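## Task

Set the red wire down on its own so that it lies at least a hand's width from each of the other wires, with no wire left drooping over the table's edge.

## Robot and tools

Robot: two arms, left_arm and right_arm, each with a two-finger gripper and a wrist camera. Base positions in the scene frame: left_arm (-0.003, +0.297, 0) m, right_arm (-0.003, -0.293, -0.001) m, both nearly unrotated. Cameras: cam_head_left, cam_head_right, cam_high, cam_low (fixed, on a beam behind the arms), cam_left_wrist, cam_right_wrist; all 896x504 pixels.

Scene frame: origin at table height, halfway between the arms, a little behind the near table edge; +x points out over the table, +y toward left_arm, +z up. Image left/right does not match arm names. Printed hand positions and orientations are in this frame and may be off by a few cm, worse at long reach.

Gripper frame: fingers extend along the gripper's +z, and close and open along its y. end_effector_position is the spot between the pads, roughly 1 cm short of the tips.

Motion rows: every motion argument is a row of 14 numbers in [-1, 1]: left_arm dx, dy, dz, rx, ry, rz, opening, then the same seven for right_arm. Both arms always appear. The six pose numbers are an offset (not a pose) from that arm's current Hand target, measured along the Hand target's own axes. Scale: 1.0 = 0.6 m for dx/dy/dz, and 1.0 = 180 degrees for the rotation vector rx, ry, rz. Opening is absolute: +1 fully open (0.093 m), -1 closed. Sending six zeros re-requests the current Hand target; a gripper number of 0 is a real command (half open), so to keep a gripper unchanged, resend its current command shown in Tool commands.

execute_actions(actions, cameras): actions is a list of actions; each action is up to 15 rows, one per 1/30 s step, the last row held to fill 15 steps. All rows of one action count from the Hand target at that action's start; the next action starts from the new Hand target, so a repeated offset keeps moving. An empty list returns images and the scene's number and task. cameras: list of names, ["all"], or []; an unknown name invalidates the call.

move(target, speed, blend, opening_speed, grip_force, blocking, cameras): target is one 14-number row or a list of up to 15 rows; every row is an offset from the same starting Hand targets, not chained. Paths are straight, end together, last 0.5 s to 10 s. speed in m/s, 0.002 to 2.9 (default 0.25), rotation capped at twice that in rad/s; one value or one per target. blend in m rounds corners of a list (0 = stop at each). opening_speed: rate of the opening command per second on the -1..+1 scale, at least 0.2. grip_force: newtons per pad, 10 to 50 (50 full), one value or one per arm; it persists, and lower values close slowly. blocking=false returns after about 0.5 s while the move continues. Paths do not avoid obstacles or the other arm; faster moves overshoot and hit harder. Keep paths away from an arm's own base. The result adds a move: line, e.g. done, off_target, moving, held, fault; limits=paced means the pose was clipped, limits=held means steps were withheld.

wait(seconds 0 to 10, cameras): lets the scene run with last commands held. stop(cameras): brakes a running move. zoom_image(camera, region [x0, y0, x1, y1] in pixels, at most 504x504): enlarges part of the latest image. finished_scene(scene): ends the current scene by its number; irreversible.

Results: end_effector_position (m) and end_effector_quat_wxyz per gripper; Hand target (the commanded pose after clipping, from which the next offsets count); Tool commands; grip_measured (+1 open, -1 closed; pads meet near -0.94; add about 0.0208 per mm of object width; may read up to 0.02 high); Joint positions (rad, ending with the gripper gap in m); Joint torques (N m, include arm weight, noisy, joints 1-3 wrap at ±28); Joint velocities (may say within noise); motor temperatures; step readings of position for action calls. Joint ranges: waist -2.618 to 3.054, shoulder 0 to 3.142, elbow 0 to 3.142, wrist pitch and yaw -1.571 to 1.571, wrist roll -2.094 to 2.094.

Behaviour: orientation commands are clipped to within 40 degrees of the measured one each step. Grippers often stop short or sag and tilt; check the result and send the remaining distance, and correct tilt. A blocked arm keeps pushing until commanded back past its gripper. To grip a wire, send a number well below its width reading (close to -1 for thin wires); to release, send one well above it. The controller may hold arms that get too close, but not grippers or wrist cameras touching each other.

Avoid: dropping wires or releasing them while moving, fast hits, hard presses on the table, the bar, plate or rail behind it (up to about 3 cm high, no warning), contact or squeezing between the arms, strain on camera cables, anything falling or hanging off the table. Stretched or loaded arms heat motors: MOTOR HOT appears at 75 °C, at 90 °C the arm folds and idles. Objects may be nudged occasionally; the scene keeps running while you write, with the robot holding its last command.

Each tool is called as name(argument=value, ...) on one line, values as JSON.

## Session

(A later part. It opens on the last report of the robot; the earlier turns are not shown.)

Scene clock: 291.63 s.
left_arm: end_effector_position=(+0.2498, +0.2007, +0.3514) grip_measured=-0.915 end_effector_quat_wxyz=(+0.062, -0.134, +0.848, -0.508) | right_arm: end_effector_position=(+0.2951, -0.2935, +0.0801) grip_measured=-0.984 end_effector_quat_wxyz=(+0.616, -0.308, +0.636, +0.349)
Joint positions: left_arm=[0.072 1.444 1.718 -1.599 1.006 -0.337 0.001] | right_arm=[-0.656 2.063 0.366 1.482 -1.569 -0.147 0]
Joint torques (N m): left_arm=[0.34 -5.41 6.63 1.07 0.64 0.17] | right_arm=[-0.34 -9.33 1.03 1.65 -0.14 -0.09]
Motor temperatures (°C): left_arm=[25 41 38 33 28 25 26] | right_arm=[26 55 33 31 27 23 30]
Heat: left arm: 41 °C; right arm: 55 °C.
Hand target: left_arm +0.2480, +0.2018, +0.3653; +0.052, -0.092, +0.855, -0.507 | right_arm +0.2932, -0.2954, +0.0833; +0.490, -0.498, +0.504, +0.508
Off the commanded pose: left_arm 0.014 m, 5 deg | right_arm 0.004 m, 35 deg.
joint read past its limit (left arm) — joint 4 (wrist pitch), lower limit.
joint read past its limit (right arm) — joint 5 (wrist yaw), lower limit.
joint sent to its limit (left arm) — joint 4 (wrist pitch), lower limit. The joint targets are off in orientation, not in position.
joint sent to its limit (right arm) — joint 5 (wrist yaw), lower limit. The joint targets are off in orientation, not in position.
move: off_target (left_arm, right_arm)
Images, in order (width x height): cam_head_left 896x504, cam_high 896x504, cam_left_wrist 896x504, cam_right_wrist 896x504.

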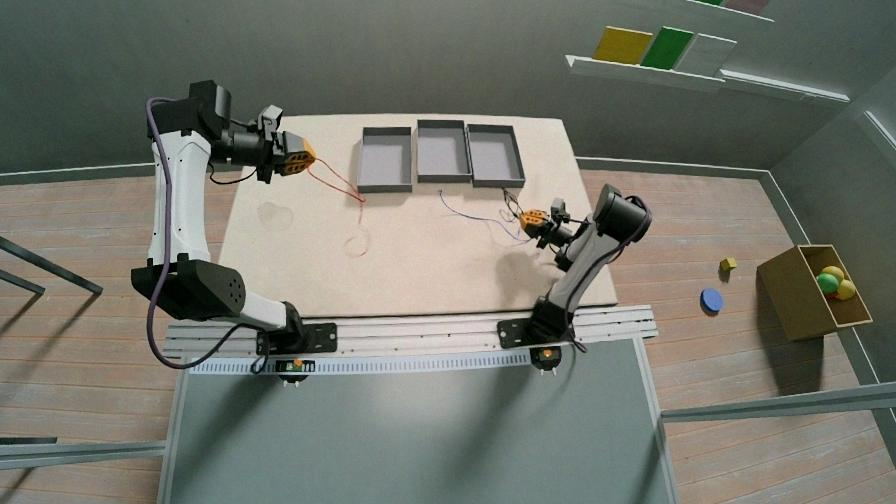

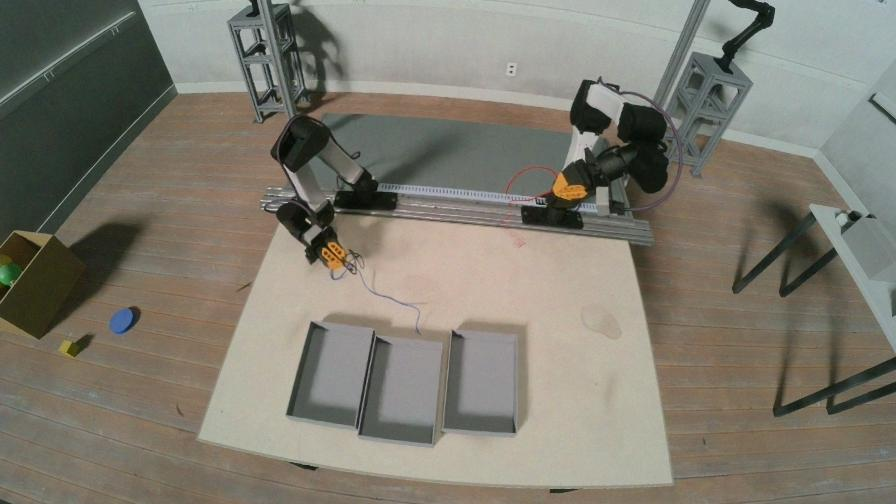

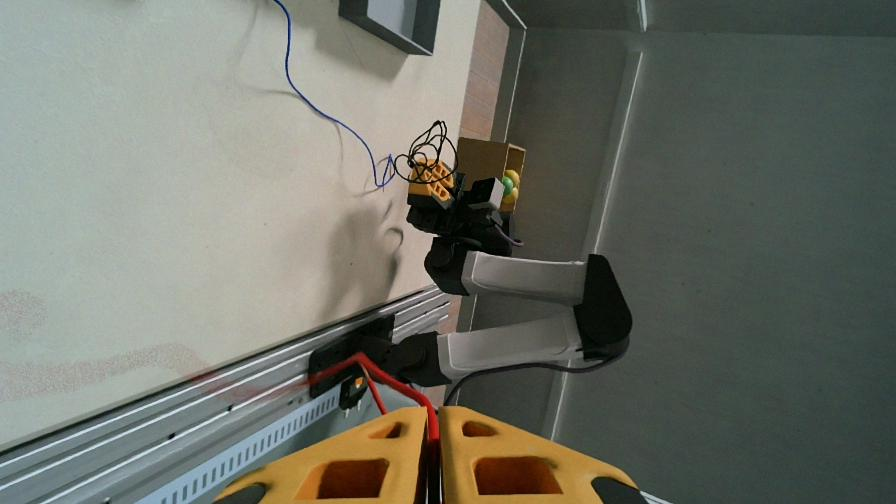

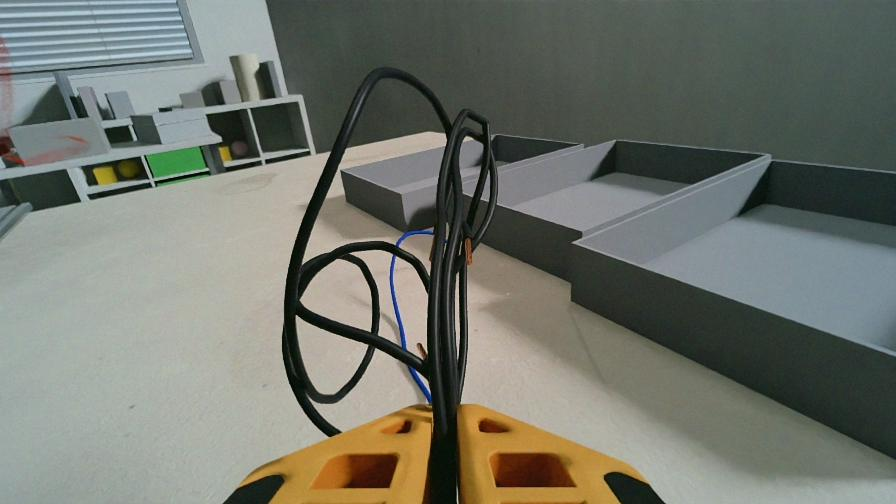

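move(target=[[-0.118,0.227,0.156,0,0,0,-0.921875,0,0,0,0.19,0.12,0,-1],[-0.135,0.43,0.27,0,0,0,-0.921875,0.055,0,0,0.19,0.25,0,-1]], speed=0.12, blend=0.02, cameras=["cam_right_wrist","cam_low","cam_left_wrist","cam_high","cam_head_left"])

zoom_image(camera="cam_low", region=[150, 150, 400, 290])

Scene clock: 307.13 s.
left_arm: end_effector_position=(+0.3277, +0.2003, +0.0629) grip_measured=-0.915 end_effector_quat_wxyz=(+0.045, -0.098, +0.857, -0.504) | right_arm: end_effector_position=(+0.2870, -0.2943, +0.0481) grip_measured=-0.984 end_effector_quat_wxyz=(+0.386, -0.479, +0.779, +0.121)
Joint positions: left_arm=[0.086 1.875 0.987 -0.586 1.008 -0.157 0.001] | right_arm=[-0.482 1.499 0.648 -0.42 -0.787 -1.406 0]
Joint torques (N m): left_arm=[0.17 -5.87 4.36 0.81 0.61 0.16] | right_arm=[1.28 -5.31 7.05 0.84 -0.41 0.04]
Heat: left arm: 40 °C; right arm: 54 °C.
Hand target: left_arm +0.3296, +0.2006, +0.0609; +0.052, -0.092, +0.855, -0.507 | right_arm +0.2924, -0.2955, +0.0503; +0.384, -0.489, +0.774, +0.115
Off the commanded pose: left_arm 0.003 m, 1 deg | right_arm 0.006 m, 1 deg.
move: done
Images, in order (width x height): cam_head_left 896x504, cam_high 896x504, cam_low 896x504, cam_left_wrist 896x504, cam_right_wrist 896x504.

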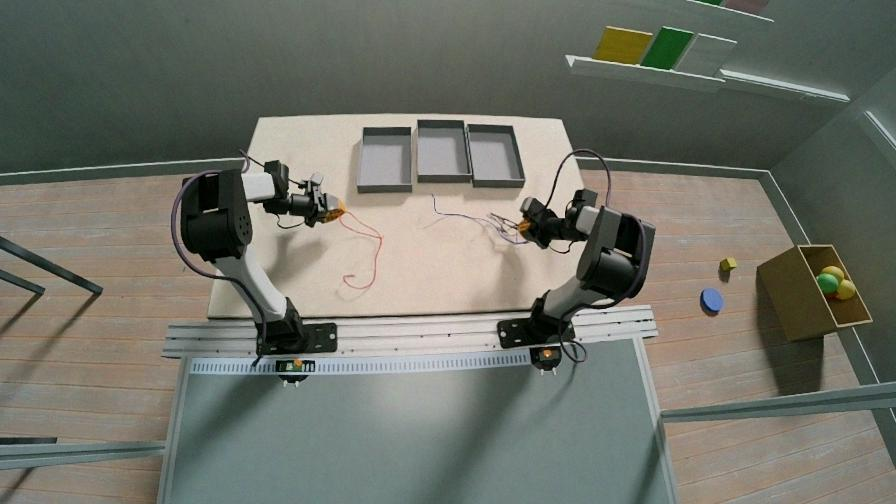

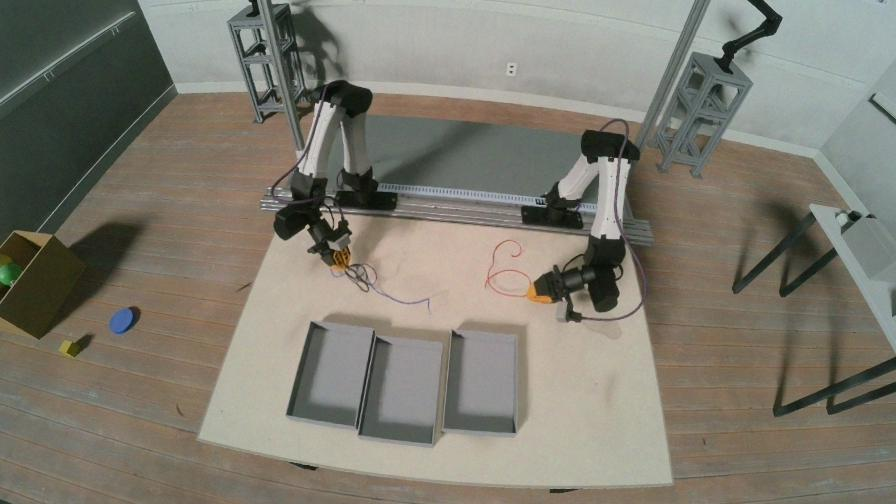

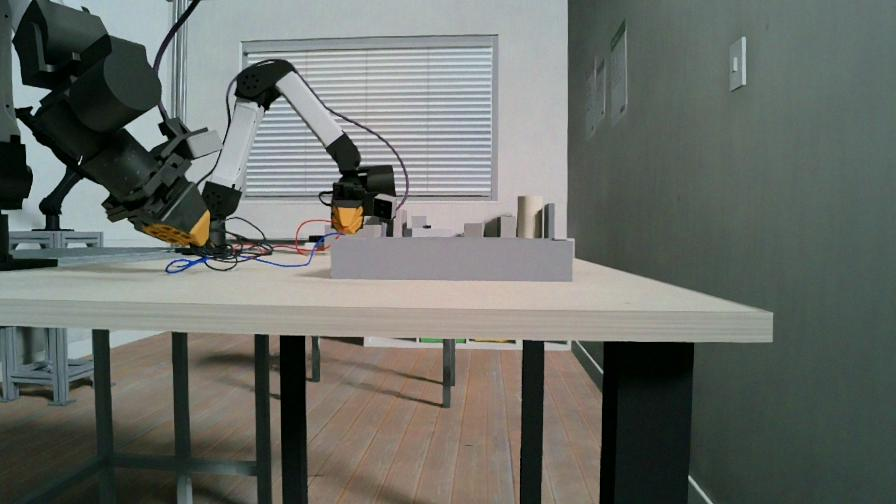

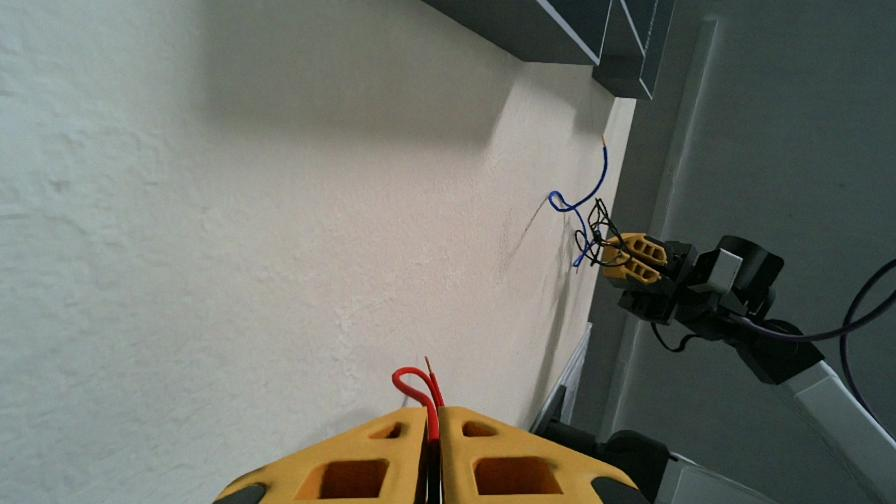

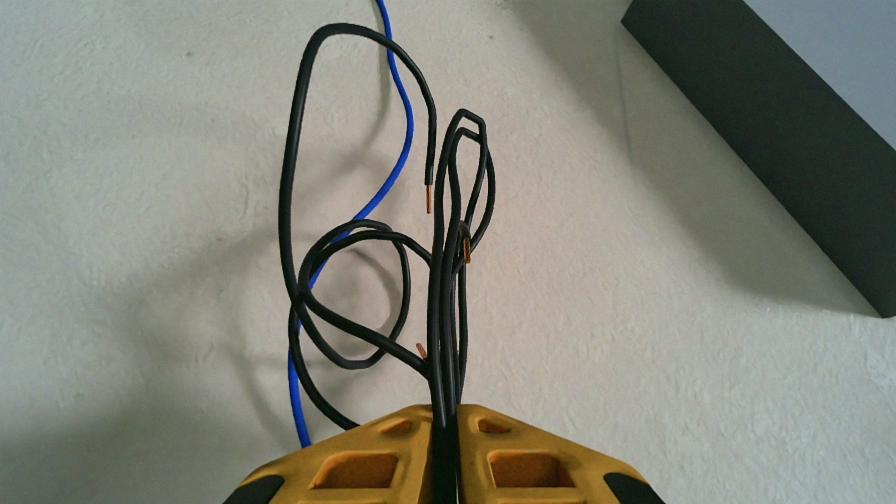

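Scaled by 2.016 from the camera's 896x504 image, which has a finer 1280x720 frame.

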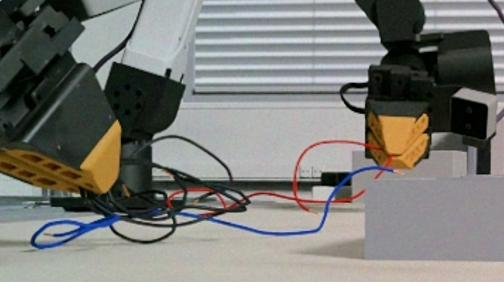

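move(target=[[-0.086,0.078,-0.053,0,0,0,-0.921875,0.024,0.0066,0.0225,0,0,0,-1],[-0.086,0.078,-0.053,0,0,0,-0.5,0.024,0.0066,0.0225,0,0,0,-0.4],[-0.086,0.07,-0.2,0,0,0,-0.5,0,0,-0.18,0,0,0,-0.4],[-0.086,-0.1,-0.3,0,0,0,-0.5,-0.1,0,-0.2,0,0,0,-0.4]], speed=[0.08,0.08,0.1,0.15], cameras=["all"])

zoom_image(camera="cam_high", region=[320, 220, 640, 340])

zoom_image(camera="cam_head_left", region=[200, 170, 600, 330])

Scene clock: 319.63 s.
left_arm: end_effector_position=(+0.3536, +0.3398, +0.1830) grip_measured=-0.502 end_effector_quat_wxyz=(+0.077, -0.122, +0.858, -0.493) | right_arm: end_effector_position=(+0.2447, -0.3237, +0.1634) grip_measured=-0.401 end_effector_quat_wxyz=(+0.375, -0.487, +0.779, +0.121)
Joint positions: left_arm=[0.44 2.01 1.715 -1.568 0.965 0.353 0.021] | right_arm=[-0.684 1.316 1.014 -1.199 -0.805 -1.719 0.026]
Joint torques (N m): left_arm=[-0.55 -10.5 6.49 -0.38 0.59 -0.11] | right_arm=[1.13 -6.22 7.46 0.34 -0.62 0.26]
Heat: left arm: 42 °C; right arm: 53 °C.
Hand target: left_arm +0.3536, +0.3379, +0.1996; +0.051, -0.092, +0.855, -0.507 | right_arm +0.2480, -0.3219, +0.1742; +0.384, -0.489, +0.774, +0.115
Off the commanded pose: left_arm 0.017 m, 5 deg | right_arm 0.011 m, 1 deg.
joint sent to its limit (left arm) — joint 4 (wrist pitch), lower limit. The joint targets are off in orientation, not in position.
move: off_target (left_arm, right_arm)

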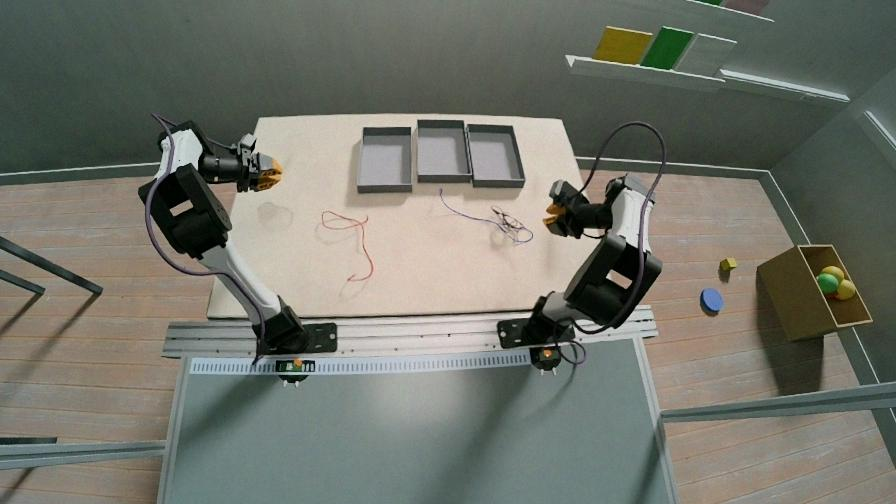

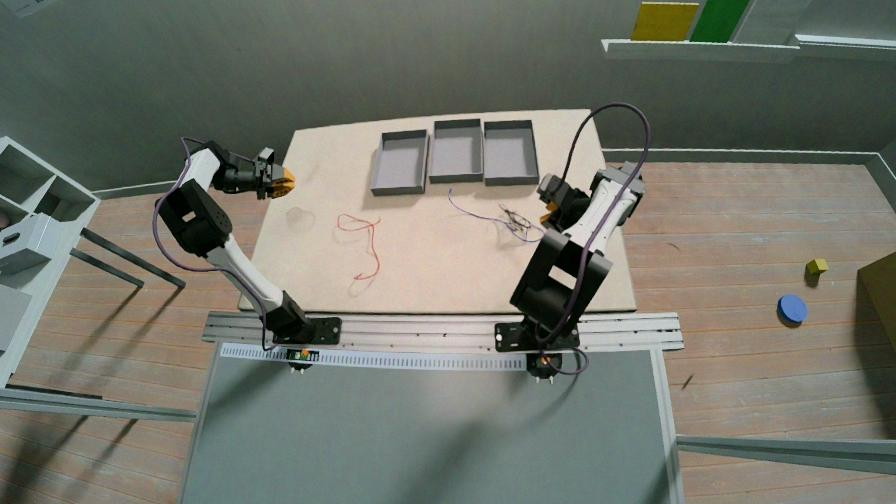

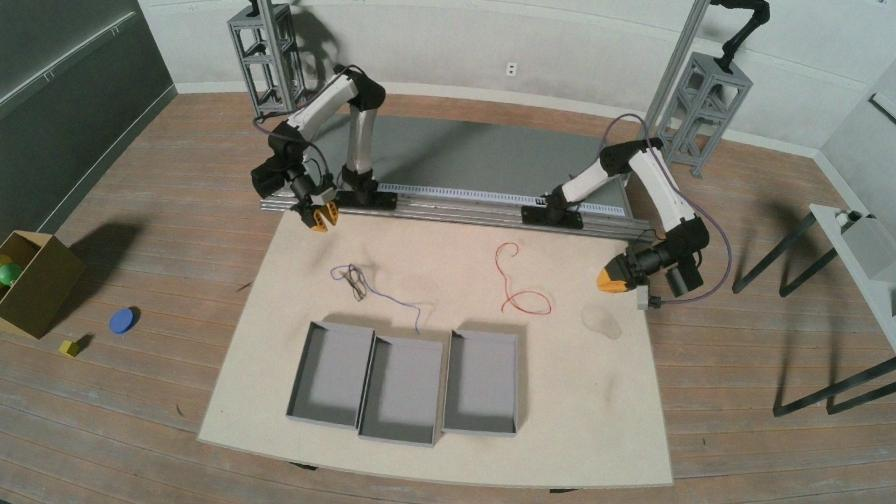

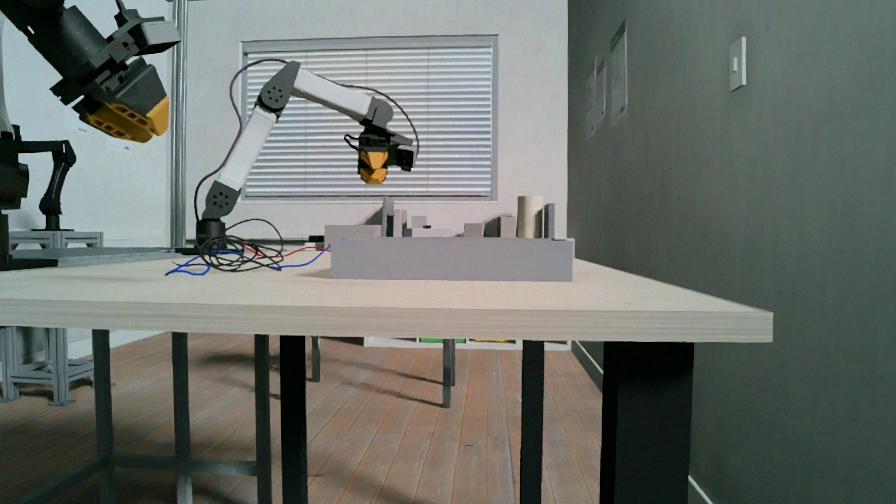

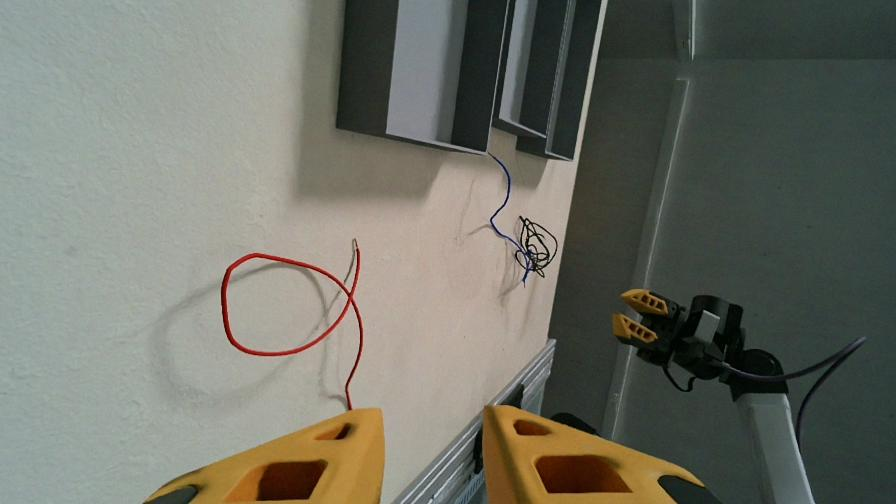

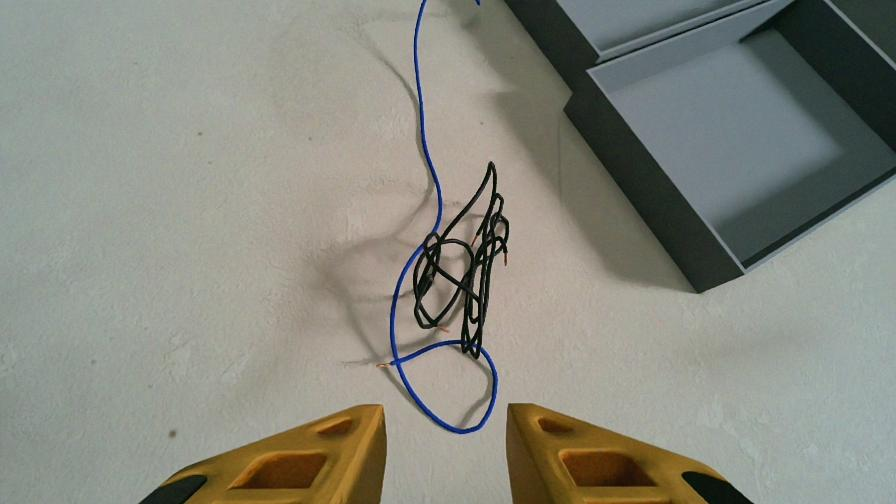

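Scaled by 1.575 from the camera's 896x504 image, which has a finer 1280x720 frame.

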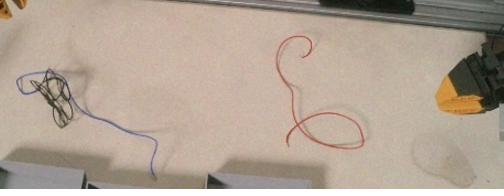

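Scaled by 1.260 from the camera's 896x504 image, which has a finer 1280x720 frame.

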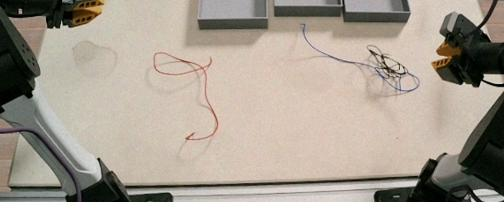

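finished_scene(scene=2)

The scene is finished: the task was done.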